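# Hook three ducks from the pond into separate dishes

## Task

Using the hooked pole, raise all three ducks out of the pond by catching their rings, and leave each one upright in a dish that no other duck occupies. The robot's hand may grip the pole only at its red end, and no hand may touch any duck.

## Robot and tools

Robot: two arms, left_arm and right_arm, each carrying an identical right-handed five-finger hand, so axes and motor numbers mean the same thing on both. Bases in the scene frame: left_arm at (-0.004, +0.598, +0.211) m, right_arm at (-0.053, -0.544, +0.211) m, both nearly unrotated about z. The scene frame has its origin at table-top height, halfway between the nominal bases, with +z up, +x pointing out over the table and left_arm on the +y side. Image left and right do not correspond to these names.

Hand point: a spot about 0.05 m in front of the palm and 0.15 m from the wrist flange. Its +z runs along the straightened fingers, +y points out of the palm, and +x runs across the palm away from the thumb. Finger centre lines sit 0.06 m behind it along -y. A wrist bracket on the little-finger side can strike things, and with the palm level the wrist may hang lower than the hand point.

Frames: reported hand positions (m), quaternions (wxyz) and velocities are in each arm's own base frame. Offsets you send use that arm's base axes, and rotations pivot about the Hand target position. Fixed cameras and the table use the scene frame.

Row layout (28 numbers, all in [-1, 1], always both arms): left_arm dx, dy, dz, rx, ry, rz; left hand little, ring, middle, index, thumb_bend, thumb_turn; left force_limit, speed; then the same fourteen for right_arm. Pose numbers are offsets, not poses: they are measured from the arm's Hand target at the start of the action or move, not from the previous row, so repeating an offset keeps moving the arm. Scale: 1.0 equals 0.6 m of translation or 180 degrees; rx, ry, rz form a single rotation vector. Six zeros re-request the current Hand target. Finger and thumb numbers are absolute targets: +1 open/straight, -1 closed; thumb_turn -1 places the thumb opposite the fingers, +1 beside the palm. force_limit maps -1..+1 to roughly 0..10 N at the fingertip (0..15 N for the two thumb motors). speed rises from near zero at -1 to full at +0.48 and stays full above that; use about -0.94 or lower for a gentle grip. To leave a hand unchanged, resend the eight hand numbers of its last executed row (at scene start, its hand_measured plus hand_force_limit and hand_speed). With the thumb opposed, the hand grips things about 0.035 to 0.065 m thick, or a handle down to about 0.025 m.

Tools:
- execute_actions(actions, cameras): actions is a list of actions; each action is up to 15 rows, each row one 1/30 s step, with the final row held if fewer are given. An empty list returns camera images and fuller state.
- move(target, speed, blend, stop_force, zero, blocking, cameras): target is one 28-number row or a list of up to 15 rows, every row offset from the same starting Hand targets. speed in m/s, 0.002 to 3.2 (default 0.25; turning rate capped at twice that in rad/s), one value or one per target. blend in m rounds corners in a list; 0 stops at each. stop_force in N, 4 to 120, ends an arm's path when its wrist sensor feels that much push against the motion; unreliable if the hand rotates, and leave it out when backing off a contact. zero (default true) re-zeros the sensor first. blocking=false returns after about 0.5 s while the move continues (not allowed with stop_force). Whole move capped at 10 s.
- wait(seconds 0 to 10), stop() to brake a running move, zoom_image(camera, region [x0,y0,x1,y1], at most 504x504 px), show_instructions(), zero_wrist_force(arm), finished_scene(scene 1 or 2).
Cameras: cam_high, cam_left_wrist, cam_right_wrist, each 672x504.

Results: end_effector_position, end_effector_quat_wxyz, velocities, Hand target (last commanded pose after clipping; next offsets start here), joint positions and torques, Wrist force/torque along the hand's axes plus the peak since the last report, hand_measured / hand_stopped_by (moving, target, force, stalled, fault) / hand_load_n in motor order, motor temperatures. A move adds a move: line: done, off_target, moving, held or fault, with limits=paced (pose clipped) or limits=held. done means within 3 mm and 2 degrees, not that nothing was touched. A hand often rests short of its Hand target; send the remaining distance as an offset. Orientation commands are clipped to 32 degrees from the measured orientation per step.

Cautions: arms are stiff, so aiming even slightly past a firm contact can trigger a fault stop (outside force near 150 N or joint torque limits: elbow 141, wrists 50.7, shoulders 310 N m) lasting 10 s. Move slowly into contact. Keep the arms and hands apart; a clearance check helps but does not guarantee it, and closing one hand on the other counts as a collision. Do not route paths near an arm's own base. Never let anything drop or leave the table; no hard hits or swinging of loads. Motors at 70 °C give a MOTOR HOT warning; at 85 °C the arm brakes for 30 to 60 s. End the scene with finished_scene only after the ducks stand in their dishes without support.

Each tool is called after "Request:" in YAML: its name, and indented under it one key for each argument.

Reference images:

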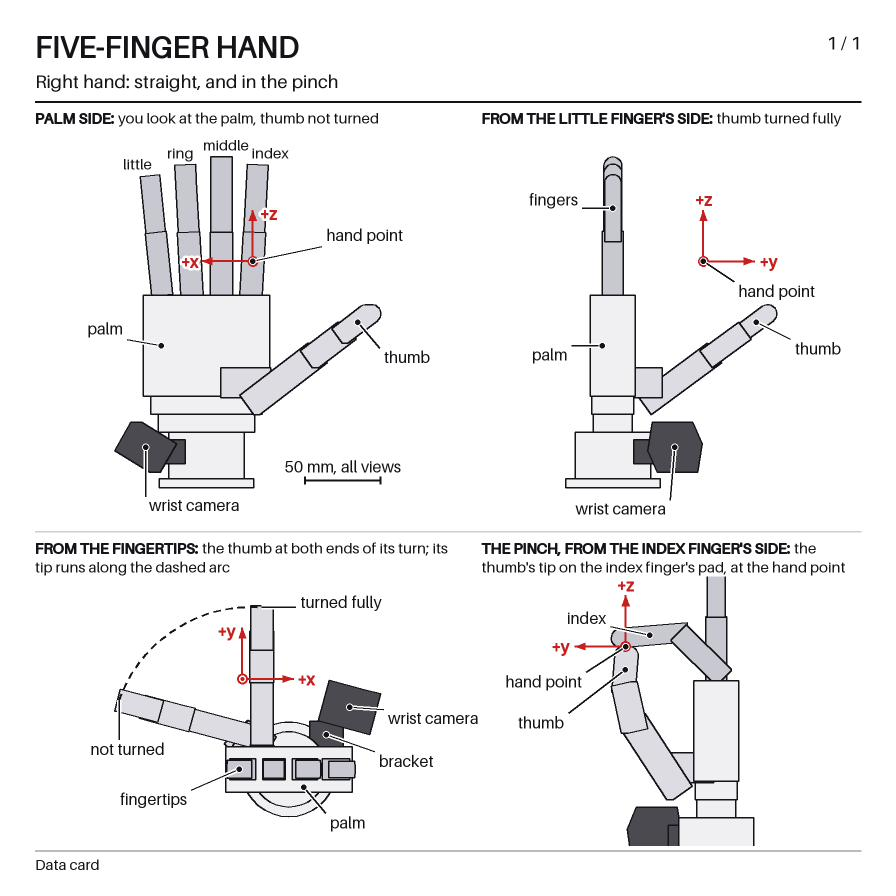

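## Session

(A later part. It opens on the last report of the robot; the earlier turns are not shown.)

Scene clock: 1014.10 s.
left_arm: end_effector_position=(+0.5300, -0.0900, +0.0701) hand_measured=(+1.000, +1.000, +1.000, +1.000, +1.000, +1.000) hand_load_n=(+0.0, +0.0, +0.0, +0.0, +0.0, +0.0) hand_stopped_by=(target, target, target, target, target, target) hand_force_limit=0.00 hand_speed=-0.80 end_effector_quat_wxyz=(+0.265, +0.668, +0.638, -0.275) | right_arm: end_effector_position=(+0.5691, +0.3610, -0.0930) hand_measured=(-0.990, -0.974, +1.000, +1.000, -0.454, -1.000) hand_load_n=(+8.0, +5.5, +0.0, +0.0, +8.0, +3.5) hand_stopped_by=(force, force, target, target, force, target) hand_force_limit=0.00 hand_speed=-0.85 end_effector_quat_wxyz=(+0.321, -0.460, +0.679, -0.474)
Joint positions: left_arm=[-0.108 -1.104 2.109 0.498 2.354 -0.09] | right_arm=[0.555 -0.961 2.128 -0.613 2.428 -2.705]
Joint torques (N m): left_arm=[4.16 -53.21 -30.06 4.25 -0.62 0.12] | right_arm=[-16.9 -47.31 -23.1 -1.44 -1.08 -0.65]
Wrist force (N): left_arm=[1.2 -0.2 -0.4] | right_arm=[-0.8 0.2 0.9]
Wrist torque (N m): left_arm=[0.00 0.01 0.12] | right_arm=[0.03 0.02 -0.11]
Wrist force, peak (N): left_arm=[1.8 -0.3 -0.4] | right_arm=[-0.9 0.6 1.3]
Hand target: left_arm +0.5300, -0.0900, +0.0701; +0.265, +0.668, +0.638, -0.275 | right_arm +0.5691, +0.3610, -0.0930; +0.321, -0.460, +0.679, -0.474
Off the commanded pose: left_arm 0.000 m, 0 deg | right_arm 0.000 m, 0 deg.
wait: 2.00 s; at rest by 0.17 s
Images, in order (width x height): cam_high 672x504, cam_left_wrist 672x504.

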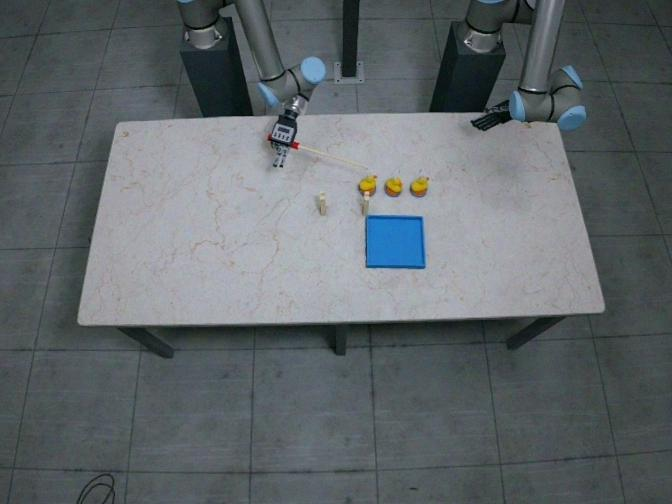

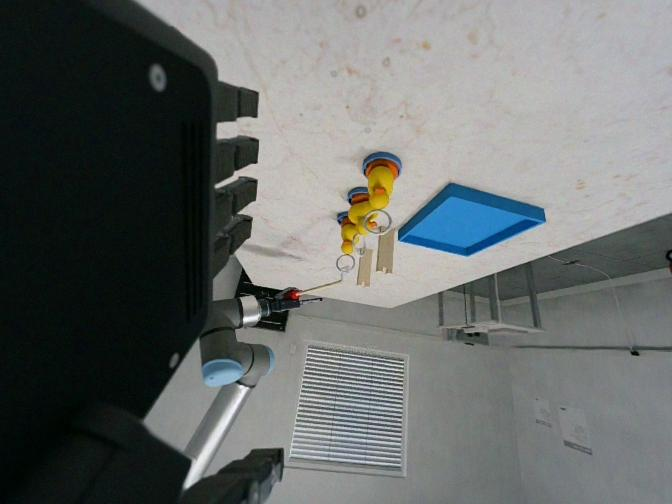

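Request:
move:
  target:
    - [0,0,0,0,0,0,1,1,1,1,1,1,0,-0.8,0,0,0.015,0,0,0,-1,-0.985,1,1,-0.98,-1,0.0,-0.85]
    - [0,0,0,0,0,0,1,1,1,1,1,1,0,-0.8,0.004,0.001,0.015,0,0,0,-1,-0.985,1,1,-0.98,-1,0.0,-0.85]
  speed: 0.01

Request:
wait:
  seconds: 4
  cameras: ["cam_high", "cam_left_wrist"]

Request:
zoom_image:
  camera: "cam_high"
  region: [352, 168, 382, 198]

Request:
zoom_image:
  camera: "cam_left_wrist"
  region: [332, 205, 362, 235]

Request:
move:
  target: [0,0,0,0,0,0,1,1,1,1,1,1,0,-0.8,0,0,-0.0083,0,0,0,-1,-0.985,1,1,-0.98,-1,0.0,-0.85]
  speed: 0.01

Request:
wait:
  seconds: 2
  cameras: ["cam_high", "cam_left_wrist"]

Request:
zoom_image:
  camera: "cam_high"
  region: [352, 168, 382, 198]

Request:
zoom_image:
  camera: "cam_left_wrist"
  region: [332, 205, 362, 235]

Scene clock: 1084.40 s.
left_arm: end_effector_position=(+0.5300, -0.0900, +0.0701) hand_measured=(+1.000, +1.000, +1.000, +1.000, +1.000, +1.000) hand_load_n=(+0.0, +0.5, +0.0, +0.0, +0.0, +0.0) hand_stopped_by=(target, target, target, target, target, target) hand_force_limit=0.00 hand_speed=-0.80 end_effector_quat_wxyz=(+0.265, +0.668, +0.638, -0.275) | right_arm: end_effector_position=(+0.5712, +0.3615, -0.0839) hand_measured=(-0.990, -0.974, +1.000, +1.000, -0.454, -1.000) hand_load_n=(+7.0, +6.0, +0.0, +0.0, +8.0, +3.0) hand_stopped_by=(force, force, target, target, force, target) hand_force_limit=0.00 hand_speed=-0.85 end_effector_quat_wxyz=(+0.321, -0.459, +0.679, -0.474)
Joint positions: left_arm=[-0.108 -1.104 2.109 0.498 2.354 -0.09] | right_arm=[0.553 -0.976 2.125 -0.596 2.427 -2.706]
Joint torques (N m): left_arm=[3.83 -53.85 -29.98 4.6 -0.71 0.34] | right_arm=[-20.19 -56.42 -22.86 4.6 -1.02 -2.15]
Wrist force (N): left_arm=[1.4 0.0 -0.2] | right_arm=[-0.7 1.2 1.5]
Wrist torque (N m): left_arm=[0.02 -0.02 0.13] | right_arm=[0.04 0.12 -0.31]
Wrist force, peak (N): left_arm=[1.9 -0.1 -0.6] | right_arm=[-0.8 1.3 1.5]
Hand target: left_arm +0.5300, -0.0900, +0.0701; +0.265, +0.668, +0.638, -0.275 | right_arm +0.5715, +0.3616, -0.0840; +0.321, -0.460, +0.679, -0.474
Off the commanded pose: left_arm 0.000 m, 0 deg | right_arm 0.000 m, 0 deg.
move: done

Scene clock: 1088.40 s.
left_arm: end_effector_position=(+0.5300, -0.0900, +0.0701) hand_measured=(+1.000, +1.000, +1.000, +1.000, +1.000, +1.000) hand_load_n=(+0.0, +0.0, +0.0, +0.0, +0.0, +0.0) hand_stopped_by=(target, target, target, target, target, target) hand_force_limit=0.00 hand_speed=-0.80 end_effector_quat_wxyz=(+0.265, +0.668, +0.638, -0.275) | right_arm: end_effector_position=(+0.5715, +0.3616, -0.0840) hand_measured=(-0.990, -0.974, +1.000, +1.000, -0.454, -1.000) hand_load_n=(+7.5, +5.5, -0.5, +0.0, +8.5, +3.0) hand_stopped_by=(force, force, target, target, force, target) hand_force_limit=0.00 hand_speed=-0.85 end_effector_quat_wxyz=(+0.321, -0.460, +0.679, -0.474)
Joint positions: left_arm=[-0.108 -1.104 2.109 0.498 2.354 -0.09] | right_arm=[0.553 -0.975 2.124 -0.596 2.426 -2.706]
Joint torques (N m): left_arm=[4.46 -53.04 -30.25 4.18 -0.56 0.2] | right_arm=[-16.26 -47.91 -24.07 4.42 -1.39 -2.2]
Wrist force (N): left_arm=[1.4 -0.1 -0.5] | right_arm=[-0.4 1.3 1.4]
Wrist torque (N m): left_arm=[0.03 -0.01 0.14] | right_arm=[0.05 0.09 -0.31]
Wrist force, peak (N): left_arm=[1.9 -0.2 -0.6] | right_arm=[-0.5 1.3 2.0]
Hand target: left_arm +0.5300, -0.0900, +0.0701; +0.265, +0.668, +0.638, -0.275 | right_arm +0.5715, +0.3616, -0.0840; +0.321, -0.460, +0.679, -0.474
Off the commanded pose: left_arm 0.000 m, 0 deg | right_arm 0.000 m, 0 deg.
wait: 4.00 s; at rest by 0.17 s
Images, in order (width x height): cam_high 672x504, cam_left_wrist 672x504.

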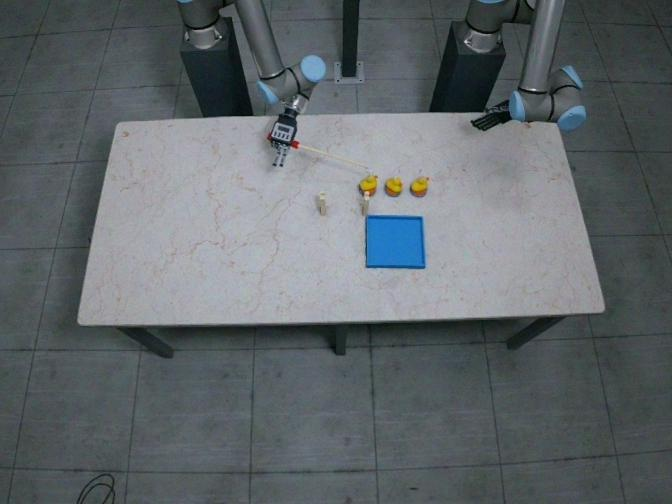

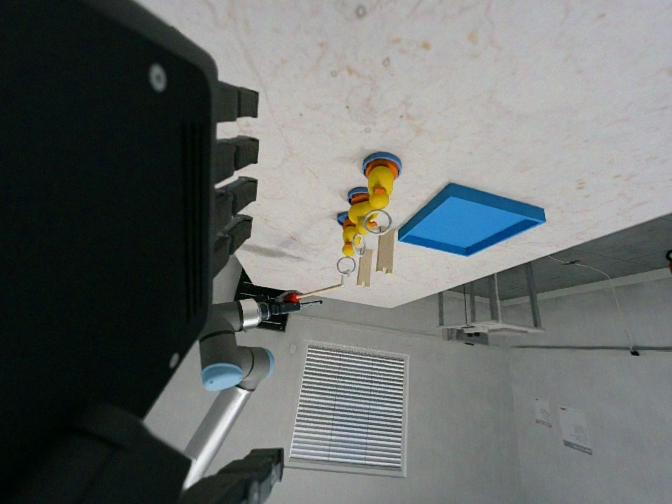

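Scaled by 16.800 from the camera's 672x504 image, which has a finer 960x720 frame.

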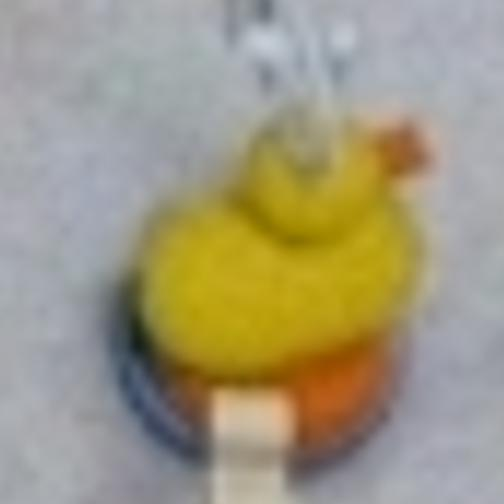

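Scaled by 16.800 from the camera's 672x504 image, which has a finer 960x720 frame.

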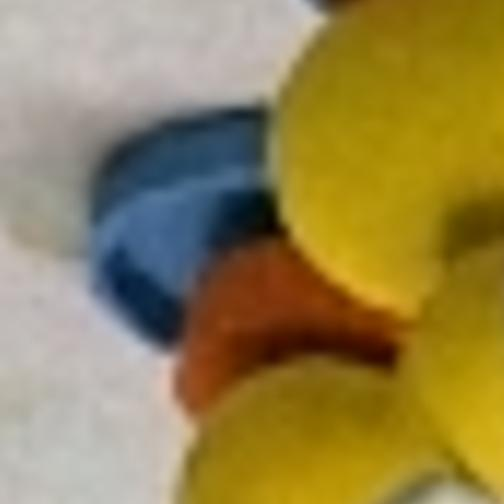

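Scene clock: 1089.20 s.
left_arm: end_effector_position=(+0.5300, -0.0900, +0.0701) hand_measured=(+1.000, +1.000, +1.000, +1.000, +1.000, +1.000) hand_load_n=(+0.0, +0.0, +0.0, +0.0, +0.0, +0.0) hand_stopped_by=(target, target, target, target, target, target) hand_force_limit=0.00 hand_speed=-0.80 end_effector_quat_wxyz=(+0.265, +0.668, +0.638, -0.275) | right_arm: end_effector_position=(+0.5715, +0.3616, -0.0887) hand_measured=(-0.990, -0.974, +1.000, +1.000, -0.454, -1.000) hand_load_n=(+7.0, +6.0, +0.0, +0.0, +8.5, +3.0) hand_stopped_by=(force, force, target, target, force, target) hand_force_limit=0.00 hand_speed=-0.85 end_effector_quat_wxyz=(+0.321, -0.460, +0.679, -0.474)
Joint positions: left_arm=[-0.108 -1.104 2.109 0.498 2.354 -0.09] | right_arm=[0.553 -0.967 2.124 -0.604 2.426 -2.706]
Joint torques (N m): left_arm=[3.84 -52.65 -29.38 4.54 -0.66 -0.08] | right_arm=[-15.53 -46.43 -23.49 -1.82 -1.24 -1.01]
Wrist force (N): left_arm=[1.2 0.1 -0.7] | right_arm=[-0.6 1.0 1.3]
Wrist torque (N m): left_arm=[0.05 0.00 0.13] | right_arm=[0.04 0.13 -0.32]
Wrist force, peak (N): left_arm=[1.9 0.1 -0.3] | right_arm=[-0.7 1.6 1.3]
Hand target: left_arm +0.5300, -0.0900, +0.0701; +0.265, +0.668, +0.638, -0.275 | right_arm +0.5715, +0.3616, -0.0890; +0.321, -0.460, +0.679, -0.474
Off the commanded pose: left_arm 0.000 m, 0 deg | right_arm 0.000 m, 0 deg.
move: done

Scene clock: 1091.20 s.
left_arm: end_effector_position=(+0.5300, -0.0900, +0.0701) hand_measured=(+1.000, +1.000, +1.000, +1.000, +1.000, +1.000) hand_load_n=(+0.0, +0.0, +0.0, +0.0, +0.0, +0.0) hand_stopped_by=(target, target, target, target, target, target) hand_force_limit=0.00 hand_speed=-0.80 end_effector_quat_wxyz=(+0.265, +0.668, +0.638, -0.275) | right_arm: end_effector_position=(+0.5715, +0.3616, -0.0890) hand_measured=(-0.990, -0.974, +1.000, +1.000, -0.454, -1.000) hand_load_n=(+7.0, +5.5, +0.0, +0.0, +8.5, +3.0) hand_stopped_by=(force, force, target, target, force, target) hand_force_limit=0.00 hand_speed=-0.85 end_effector_quat_wxyz=(+0.321, -0.460, +0.679, -0.474)
Joint positions: left_arm=[-0.108 -1.104 2.109 0.498 2.354 -0.09] | right_arm=[0.553 -0.967 2.124 -0.605 2.426 -2.706]
Joint torques (N m): left_arm=[4.02 -54.15 -29.48 4.12 -0.81 -0.15] | right_arm=[-16.18 -48.81 -23.88 -1.92 -1.15 0.75]
Wrist force (N): left_arm=[1.7 0.0 -0.4] | right_arm=[-0.6 1.2 1.5]
Wrist torque (N m): left_arm=[0.03 -0.06 0.14] | right_arm=[0.05 0.11 -0.32]
Wrist force, peak (N): left_arm=[1.9 0.1 -0.4] | right_arm=[-0.5 1.5 1.7]
Hand target: left_arm +0.5300, -0.0900, +0.0701; +0.265, +0.668, +0.638, -0.275 | right_arm +0.5715, +0.3616, -0.0890; +0.321, -0.460, +0.679, -0.474
Off the commanded pose: left_arm 0.000 m, 0 deg | right_arm 0.000 m, 0 deg.
wait: 2.00 s; at rest by 0.17 s
Images, in order (width x height): cam_high 672x504, cam_left_wrist 672x504.

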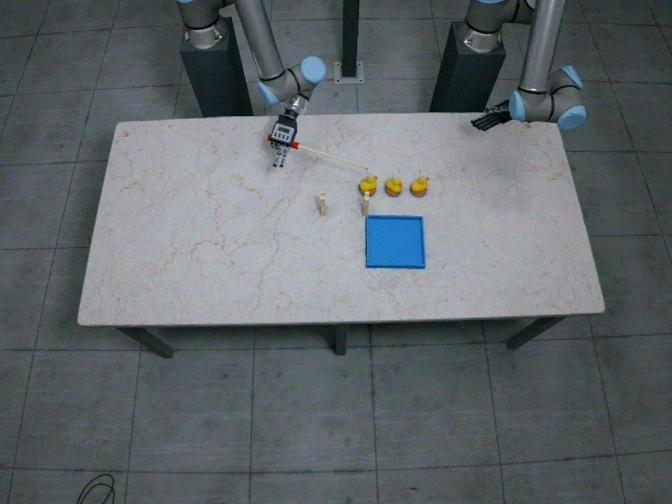

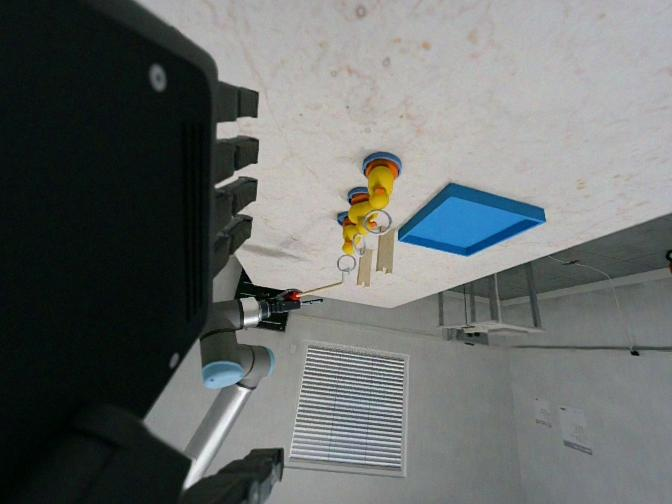

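Scaled by 16.800 from the camera's 672x504 image, which has a finer 960x720 frame.

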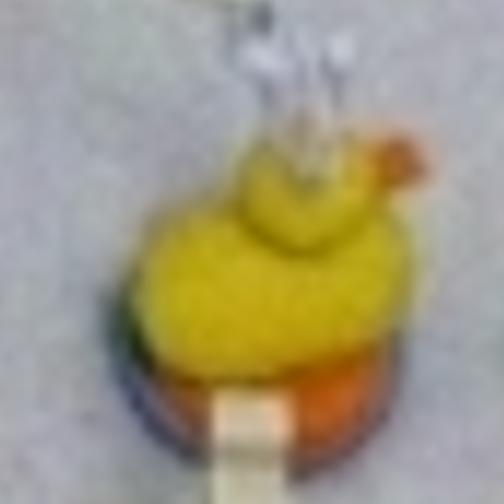

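Scaled by 16.800 from the camera's 672x504 image, which has a finer 960x720 frame.

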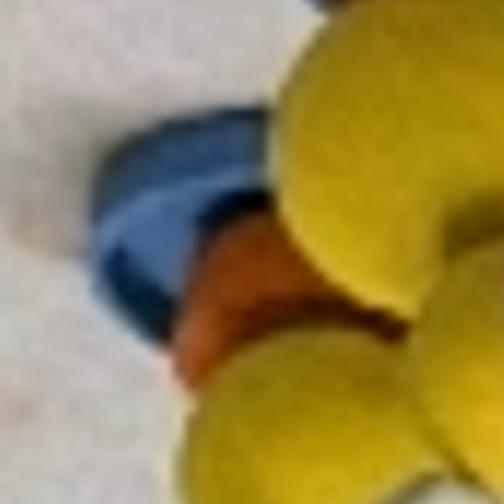

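Request:
wait:
  seconds: 0.5
  cameras: ["cam_high", "cam_left_wrist"]

Request:
zoom_image:
  camera: "cam_high"
  region: [352, 168, 382, 198]

Request:
zoom_image:
  camera: "cam_left_wrist"
  region: [332, 205, 362, 235]

Request:
wait:
  seconds: 0.3
  cameras: ["cam_high", "cam_left_wrist"]

Request:
zoom_image:
  camera: "cam_high"
  region: [352, 168, 382, 198]

Request:
zoom_image:
  camera: "cam_left_wrist"
  region: [332, 205, 362, 235]

Scene clock: 1104.93 s.
left_arm: end_effector_position=(+0.5300, -0.0900, +0.0701) hand_measured=(+1.000, +1.000, +1.000, +1.000, +1.000, +1.000) hand_load_n=(+0.0, +0.0, +0.0, +0.0, +0.0, +0.0) hand_stopped_by=(target, target, target, target, target, target) hand_force_limit=0.00 hand_speed=-0.80 end_effector_quat_wxyz=(+0.265, +0.668, +0.638, -0.275) | right_arm: end_effector_position=(+0.5715, +0.3616, -0.0890) hand_measured=(-0.990, -0.974, +1.000, +1.000, -0.454, -1.000) hand_load_n=(+7.0, +5.5, +0.0, +0.0, +8.5, +3.0) hand_stopped_by=(force, force, target, target, force, target) hand_force_limit=0.00 hand_speed=-0.85 end_effector_quat_wxyz=(+0.321, -0.460, +0.679, -0.474)
Joint positions: left_arm=[-0.108 -1.104 2.109 0.498 2.354 -0.09] | right_arm=[0.553 -0.967 2.124 -0.605 2.426 -2.706]
Joint torques (N m): left_arm=[3.46 -50.83 -29.94 4.58 -0.91 0.48] | right_arm=[-14.39 -48.2 -23.2 -1.78 -0.61 1.74]
Wrist force (N): left_arm=[1.2 -0.2 -0.7] | right_arm=[-0.7 1.2 1.7]
Wrist torque (N m): left_arm=[0.02 0.03 0.11] | right_arm=[0.01 0.13 -0.33]
Wrist force, peak (N): left_arm=[1.8 0.1 -0.8] | right_arm=[-0.9 1.5 1.7]
Hand target: left_arm +0.5300, -0.0900, +0.0701; +0.265, +0.668, +0.638, -0.275 | right_arm +0.5715, +0.3616, -0.0890; +0.321, -0.460, +0.679, -0.474
Off the commanded pose: left_arm 0.000 m, 0 deg | right_arm 0.000 m, 0 deg.
wait: 0.50 s; at rest from the start
Images, in order (width x height): cam_high 672x504, cam_left_wrist 672x504.

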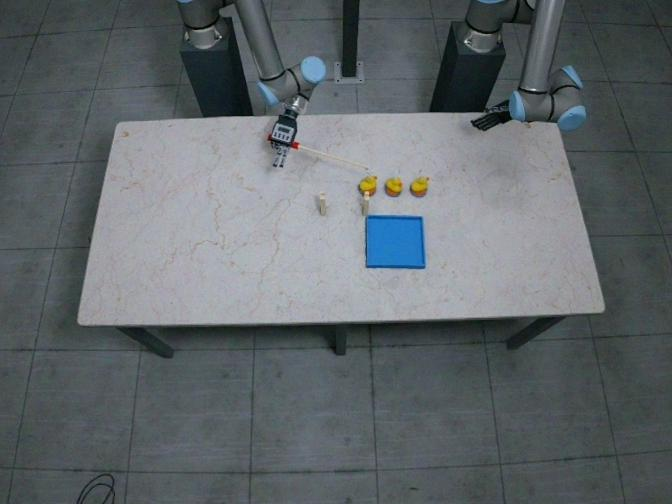

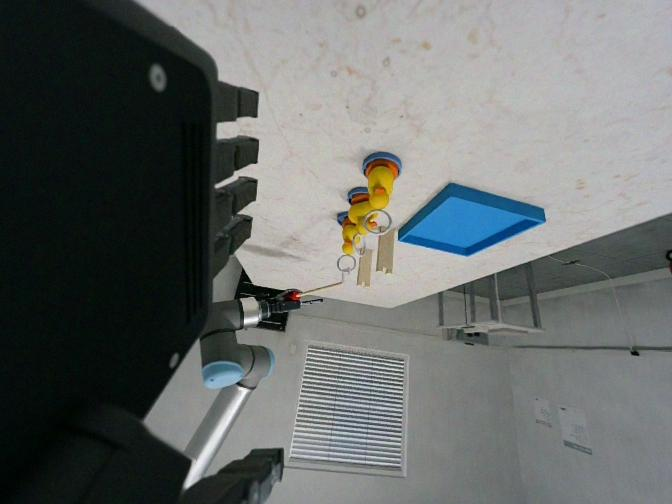

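Scaled by 16.800 from the camera's 672x504 image, which has a finer 960x720 frame.

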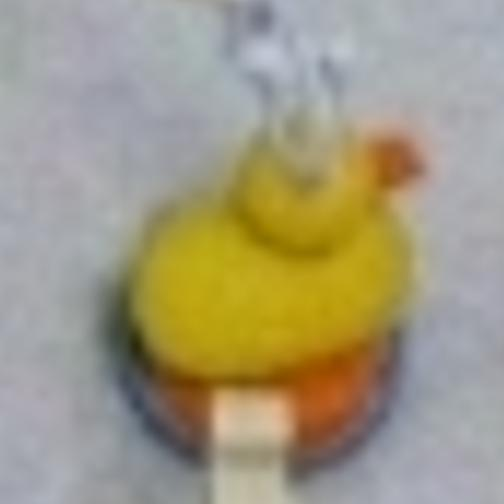

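Scaled by 16.800 from the camera's 672x504 image, which has a finer 960x720 frame.

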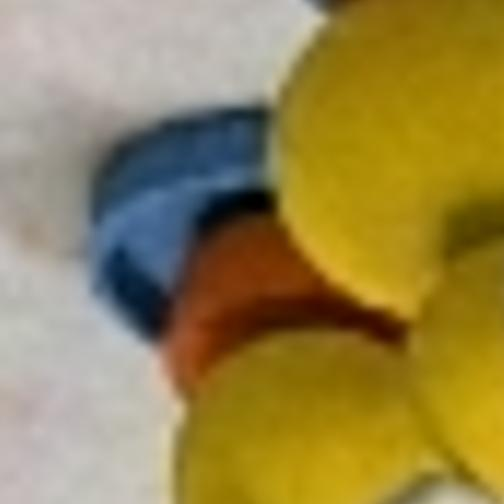

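Scene clock: 1105.23 s.
left_arm: end_effector_position=(+0.5300, -0.0900, +0.0701) hand_measured=(+1.000, +1.000, +1.000, +1.000, +1.000, +1.000) hand_load_n=(+0.0, +0.0, +0.0, +0.0, +0.0, +0.0) hand_stopped_by=(target, target, target, target, target, target) hand_force_limit=0.00 hand_speed=-0.80 end_effector_quat_wxyz=(+0.265, +0.668, +0.638, -0.275) | right_arm: end_effector_position=(+0.5715, +0.3616, -0.0890) hand_measured=(-0.990, -0.974, +1.000, +1.000, -0.454, -1.000) hand_load_n=(+7.0, +5.5, +0.0, +0.0, +8.5, +3.0) hand_stopped_by=(force, force, target, target, force, target) hand_force_limit=0.00 hand_speed=-0.85 end_effector_quat_wxyz=(+0.321, -0.460, +0.679, -0.474)
Joint positions: left_arm=[-0.108 -1.104 2.109 0.498 2.354 -0.09] | right_arm=[0.553 -0.967 2.124 -0.605 2.426 -2.706]
Joint torques (N m): left_arm=[3.89 -52.01 -29.8 4.65 -0.72 0.28] | right_arm=[-14.04 -48.6 -23.79 -2.04 -0.62 1.56]
Wrist force (N): left_arm=[1.5 -0.2 -0.3] | right_arm=[-0.8 1.2 1.5]
Wrist torque (N m): left_arm=[0.00 -0.04 0.13] | right_arm=[0.03 0.14 -0.33]
Wrist force, peak (N): left_arm=[1.7 0.1 -0.3] | right_arm=[-0.8 1.2 1.5]
Hand target: left_arm +0.5300, -0.0900, +0.0701; +0.265, +0.668, +0.638, -0.275 | right_arm +0.5715, +0.3616, -0.0890; +0.321, -0.460, +0.679, -0.474
Off the commanded pose: left_arm 0.000 m, 0 deg | right_arm 0.000 m, 0 deg.
wait: 0.30 s; at rest by 0.17 s
Images, in order (width x height): cam_high 672x504, cam_left_wrist 672x504.

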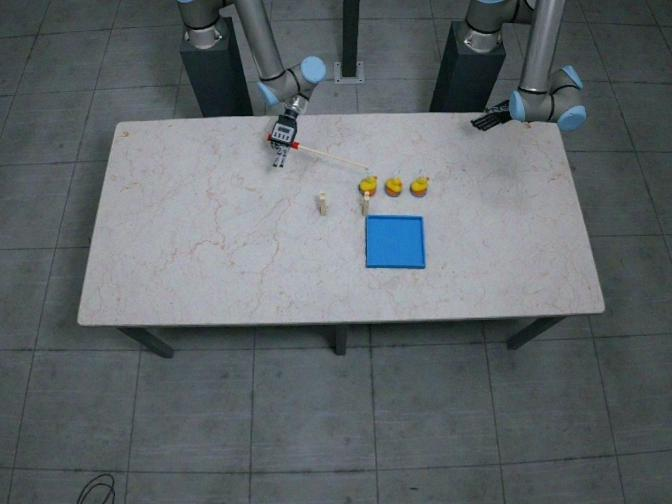

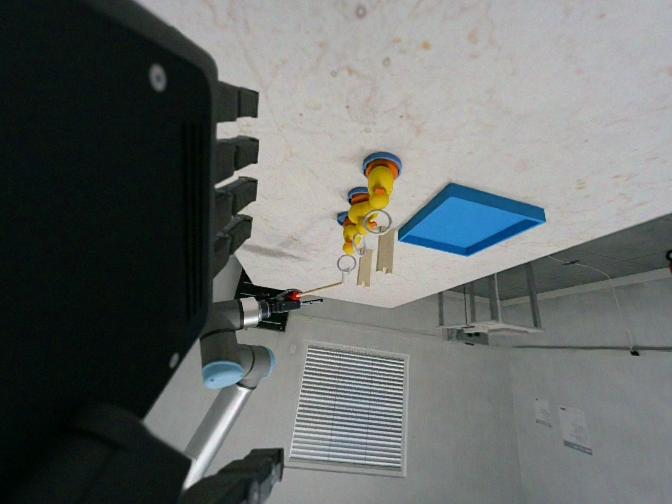

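Scaled by 16.800 from the camera's 672x504 image, which has a finer 960x720 frame.

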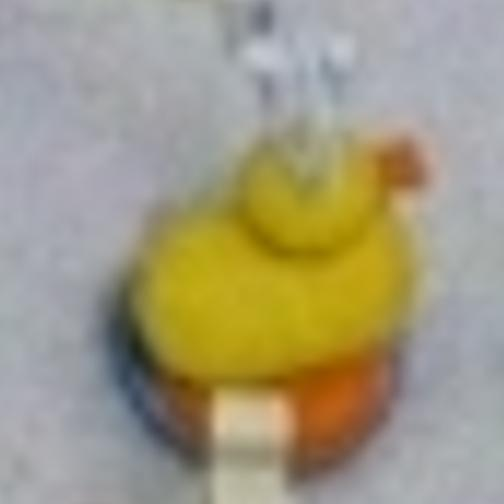

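Scaled by 16.800 from the camera's 672x504 image, which has a finer 960x720 frame.

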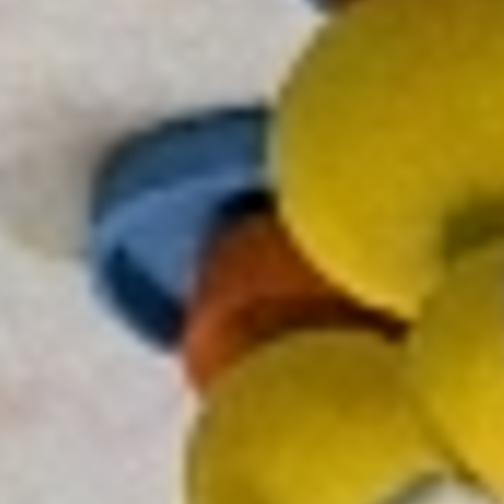

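Request:
move:
  target:
    - [0,0,0,0,0,0,1,1,1,1,1,1,0,-0.8,0,0,0.0083,0,0,0,-1,-0.985,1,1,-0.98,-1,0.0,-0.85]
    - [0,0,0,0,0,0,1,1,1,1,1,1,0,-0.8,-0.003,-0.004,0.0083,0,0,0,-1,-0.985,1,1,-0.98,-1,0.0,-0.85]
  speed: 0.01

Request:
wait:
  seconds: 8
  cameras: ["cam_high", "cam_left_wrist"]

Request:
zoom_image:
  camera: "cam_high"
  region: [352, 168, 382, 198]

Request:
zoom_image:
  camera: "cam_left_wrist"
  region: [332, 205, 362, 235]

Request:
wait:
  seconds: 0.3
  cameras: ["cam_high", "cam_left_wrist"]

Request:
zoom_image:
  camera: "cam_high"
  region: [352, 168, 382, 198]

Request:
zoom_image:
  camera: "cam_left_wrist"
  region: [332, 205, 362, 235]

Scene clock: 1119.00 s.
left_arm: end_effector_position=(+0.5300, -0.0900, +0.0701) hand_measured=(+1.000, +1.000, +1.000, +1.000, +1.000, +1.000) hand_load_n=(+0.0, +0.0, +0.0, +0.0, +0.0, +0.0) hand_stopped_by=(target, target, target, target, target, target) hand_force_limit=0.00 hand_speed=-0.80 end_effector_quat_wxyz=(+0.265, +0.668, +0.638, -0.275) | right_arm: end_effector_position=(+0.5698, +0.3593, -0.0840) hand_measured=(-0.990, -0.974, +1.000, +1.000, -0.454, -1.000) hand_load_n=(+7.0, +5.5, +0.0, +0.0, +8.5, +3.5) hand_stopped_by=(force, force, target, target, force, target) hand_force_limit=0.00 hand_speed=-0.85 end_effector_quat_wxyz=(+0.321, -0.460, +0.679, -0.474)
Joint positions: left_arm=[-0.108 -1.104 2.109 0.498 2.354 -0.09] | right_arm=[0.551 -0.978 2.13 -0.601 2.425 -2.707]
Joint torques (N m): left_arm=[5.67 -54.67 -30.46 4.58 -0.94 -0.25] | right_arm=[-12.23 -73.69 -4.28 -2.46 -1.23 -2.78]
Wrist force (N): left_arm=[1.6 -0.3 -0.7] | right_arm=[-0.6 1.0 1.5]
Wrist torque (N m): left_arm=[0.01 -0.02 0.14] | right_arm=[0.00 0.12 -0.33]
Wrist force, peak (N): left_arm=[1.9 -0.1 -0.4] | right_arm=[-0.9 1.5 1.5]
Hand target: left_arm +0.5300, -0.0900, +0.0701; +0.265, +0.668, +0.638, -0.275 | right_arm +0.5697, +0.3592, -0.0840; +0.321, -0.460, +0.679, -0.474
Off the commanded pose: left_arm 0.000 m, 0 deg | right_arm 0.000 m, 0 deg.
move: done

Scene clock: 1127.00 s.
left_arm: end_effector_position=(+0.5300, -0.0900, +0.0701) hand_measured=(+1.000, +1.000, +1.000, +1.000, +1.000, +1.000) hand_load_n=(+0.0, +0.0, +0.0, +0.0, +0.0, +0.0) hand_stopped_by=(target, target, target, target, target, target) hand_force_limit=0.00 hand_speed=-0.80 end_effector_quat_wxyz=(+0.265, +0.668, +0.638, -0.275) | right_arm: end_effector_position=(+0.5697, +0.3592, -0.0840) hand_measured=(-0.990, -0.974, +1.000, +1.000, -0.454, -1.000) hand_load_n=(+7.0, +5.5, +0.0, +0.0, +8.5, +3.0) hand_stopped_by=(force, force, target, target, force, target) hand_force_limit=0.00 hand_speed=-0.85 end_effector_quat_wxyz=(+0.321, -0.460, +0.679, -0.474)
Joint positions: left_arm=[-0.108 -1.104 2.109 0.498 2.354 -0.09] | right_arm=[0.551 -0.978 2.131 -0.601 2.425 -2.708]
Joint torques (N m): left_arm=[4.88 -54.18 -29.74 4.51 -0.96 -0.22] | right_arm=[-15.8 -71.68 -5.88 -1.95 -1.06 -2.09]
Wrist force (N): left_arm=[1.4 0.2 -0.6] | right_arm=[-0.7 1.3 1.5]
Wrist torque (N m): left_arm=[0.08 -0.02 0.14] | right_arm=[0.06 0.13 -0.32]
Wrist force, peak (N): left_arm=[1.9 0.1 -0.6] | right_arm=[-1.0 1.4 1.5]
Hand target: left_arm +0.5300, -0.0900, +0.0701; +0.265, +0.668, +0.638, -0.275 | right_arm +0.5697, +0.3592, -0.0840; +0.321, -0.460, +0.679, -0.474
Off the commanded pose: left_arm 0.000 m, 0 deg | right_arm 0.000 m, 0 deg.
wait: 8.00 s; at rest by 0.17 s
Images, in order (width x height): cam_high 672x504, cam_left_wrist 672x504.

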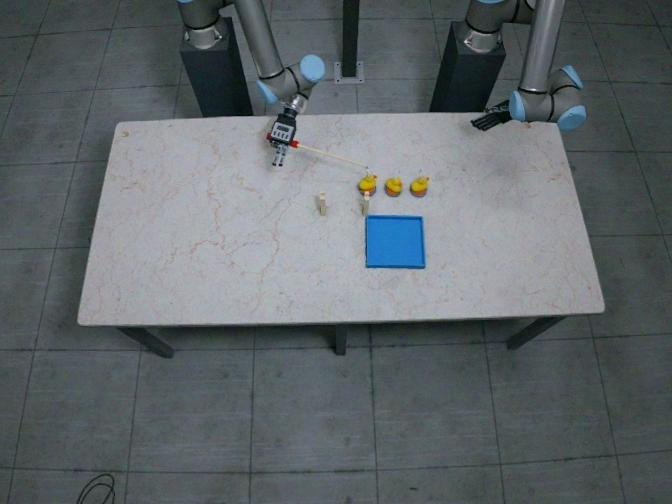

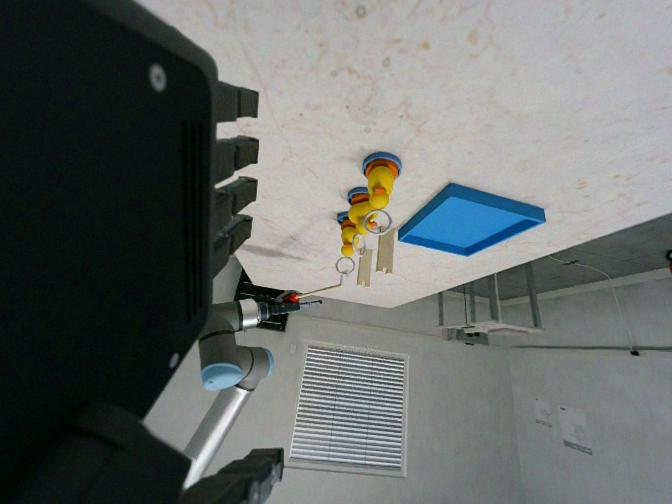

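Scaled by 16.800 from the camera's 672x504 image, which has a finer 960x720 frame.

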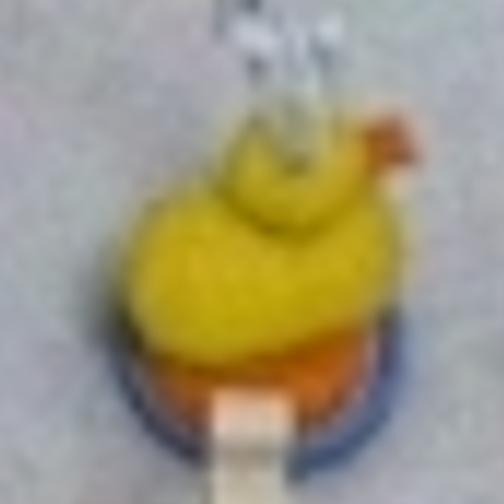

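Scaled by 16.800 from the camera's 672x504 image, which has a finer 960x720 frame.

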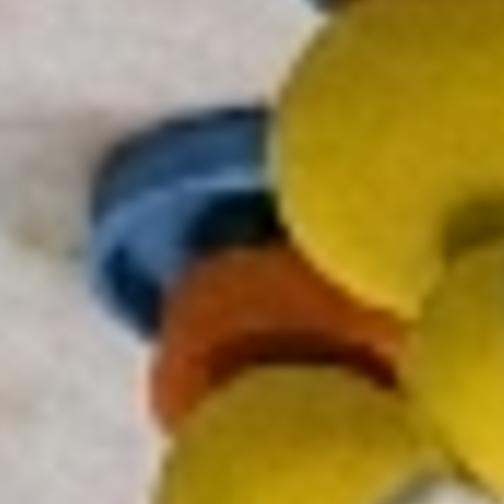

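Scene clock: 1127.30 s.
left_arm: end_effector_position=(+0.5300, -0.0900, +0.0701) hand_measured=(+1.000, +1.000, +1.000, +1.000, +1.000, +1.000) hand_load_n=(+0.0, -0.5, +0.0, +0.0, +0.0, +0.0) hand_stopped_by=(target, target, target, target, target, target) hand_force_limit=0.00 hand_speed=-0.80 end_effector_quat_wxyz=(+0.265, +0.668, +0.638, -0.275) | right_arm: end_effector_position=(+0.5697, +0.3592, -0.0840) hand_measured=(-0.990, -0.974, +1.000, +1.000, -0.454, -1.000) hand_load_n=(+7.0, +5.5, +0.0, +0.0, +8.5, +3.0) hand_stopped_by=(force, force, target, target, force, target) hand_force_limit=0.00 hand_speed=-0.85 end_effector_quat_wxyz=(+0.321, -0.460, +0.679, -0.474)
Joint positions: left_arm=[-0.108 -1.104 2.109 0.498 2.354 -0.09] | right_arm=[0.551 -0.978 2.131 -0.601 2.425 -2.708]
Joint torques (N m): left_arm=[4.5 -54.97 -29.95 4.5 -1.08 -0.07] | right_arm=[-15.91 -69.96 -5.92 -1.95 -1.32 -2.12]
Wrist force (N): left_arm=[1.5 0.0 -0.6] | right_arm=[-0.6 1.4 1.2]
Wrist torque (N m): left_arm=[0.04 -0.01 0.13] | right_arm=[0.08 0.13 -0.31]
Wrist force, peak (N): left_arm=[1.6 0.0 -0.3] | right_arm=[-0.6 1.1 1.9]
Hand target: left_arm +0.5300, -0.0900, +0.0701; +0.265, +0.668, +0.638, -0.275 | right_arm +0.5697, +0.3592, -0.0840; +0.321, -0.460, +0.679, -0.474
Off the commanded pose: left_arm 0.000 m, 0 deg | right_arm 0.000 m, 0 deg.
wait: 0.30 s; at rest by 0.17 s
Images, in order (width x height): cam_high 672x504, cam_left_wrist 672x504.

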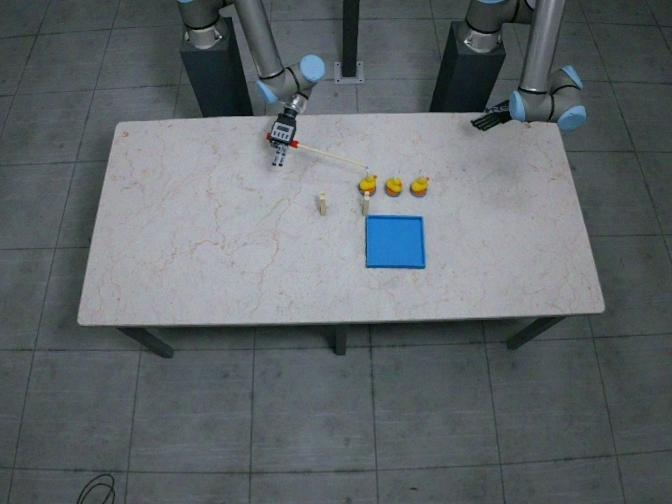

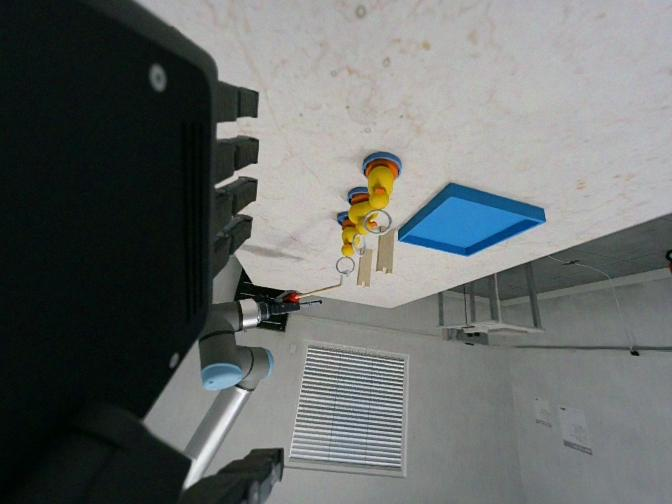

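Scaled by 16.800 from the camera's 672x504 image, which has a finer 960x720 frame.

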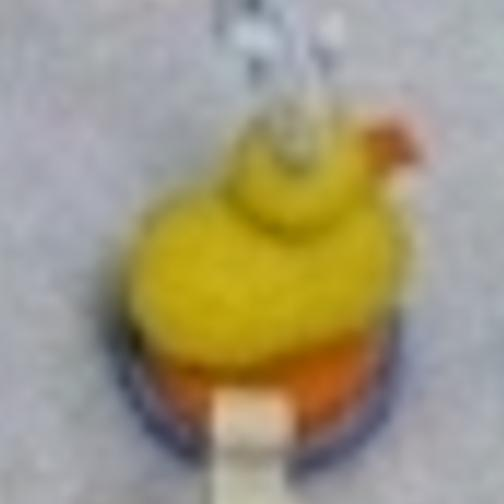

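Scaled by 16.800 from the camera's 672x504 image, which has a finer 960x720 frame.

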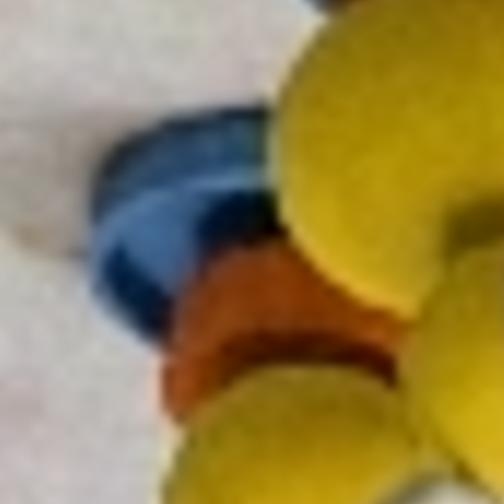

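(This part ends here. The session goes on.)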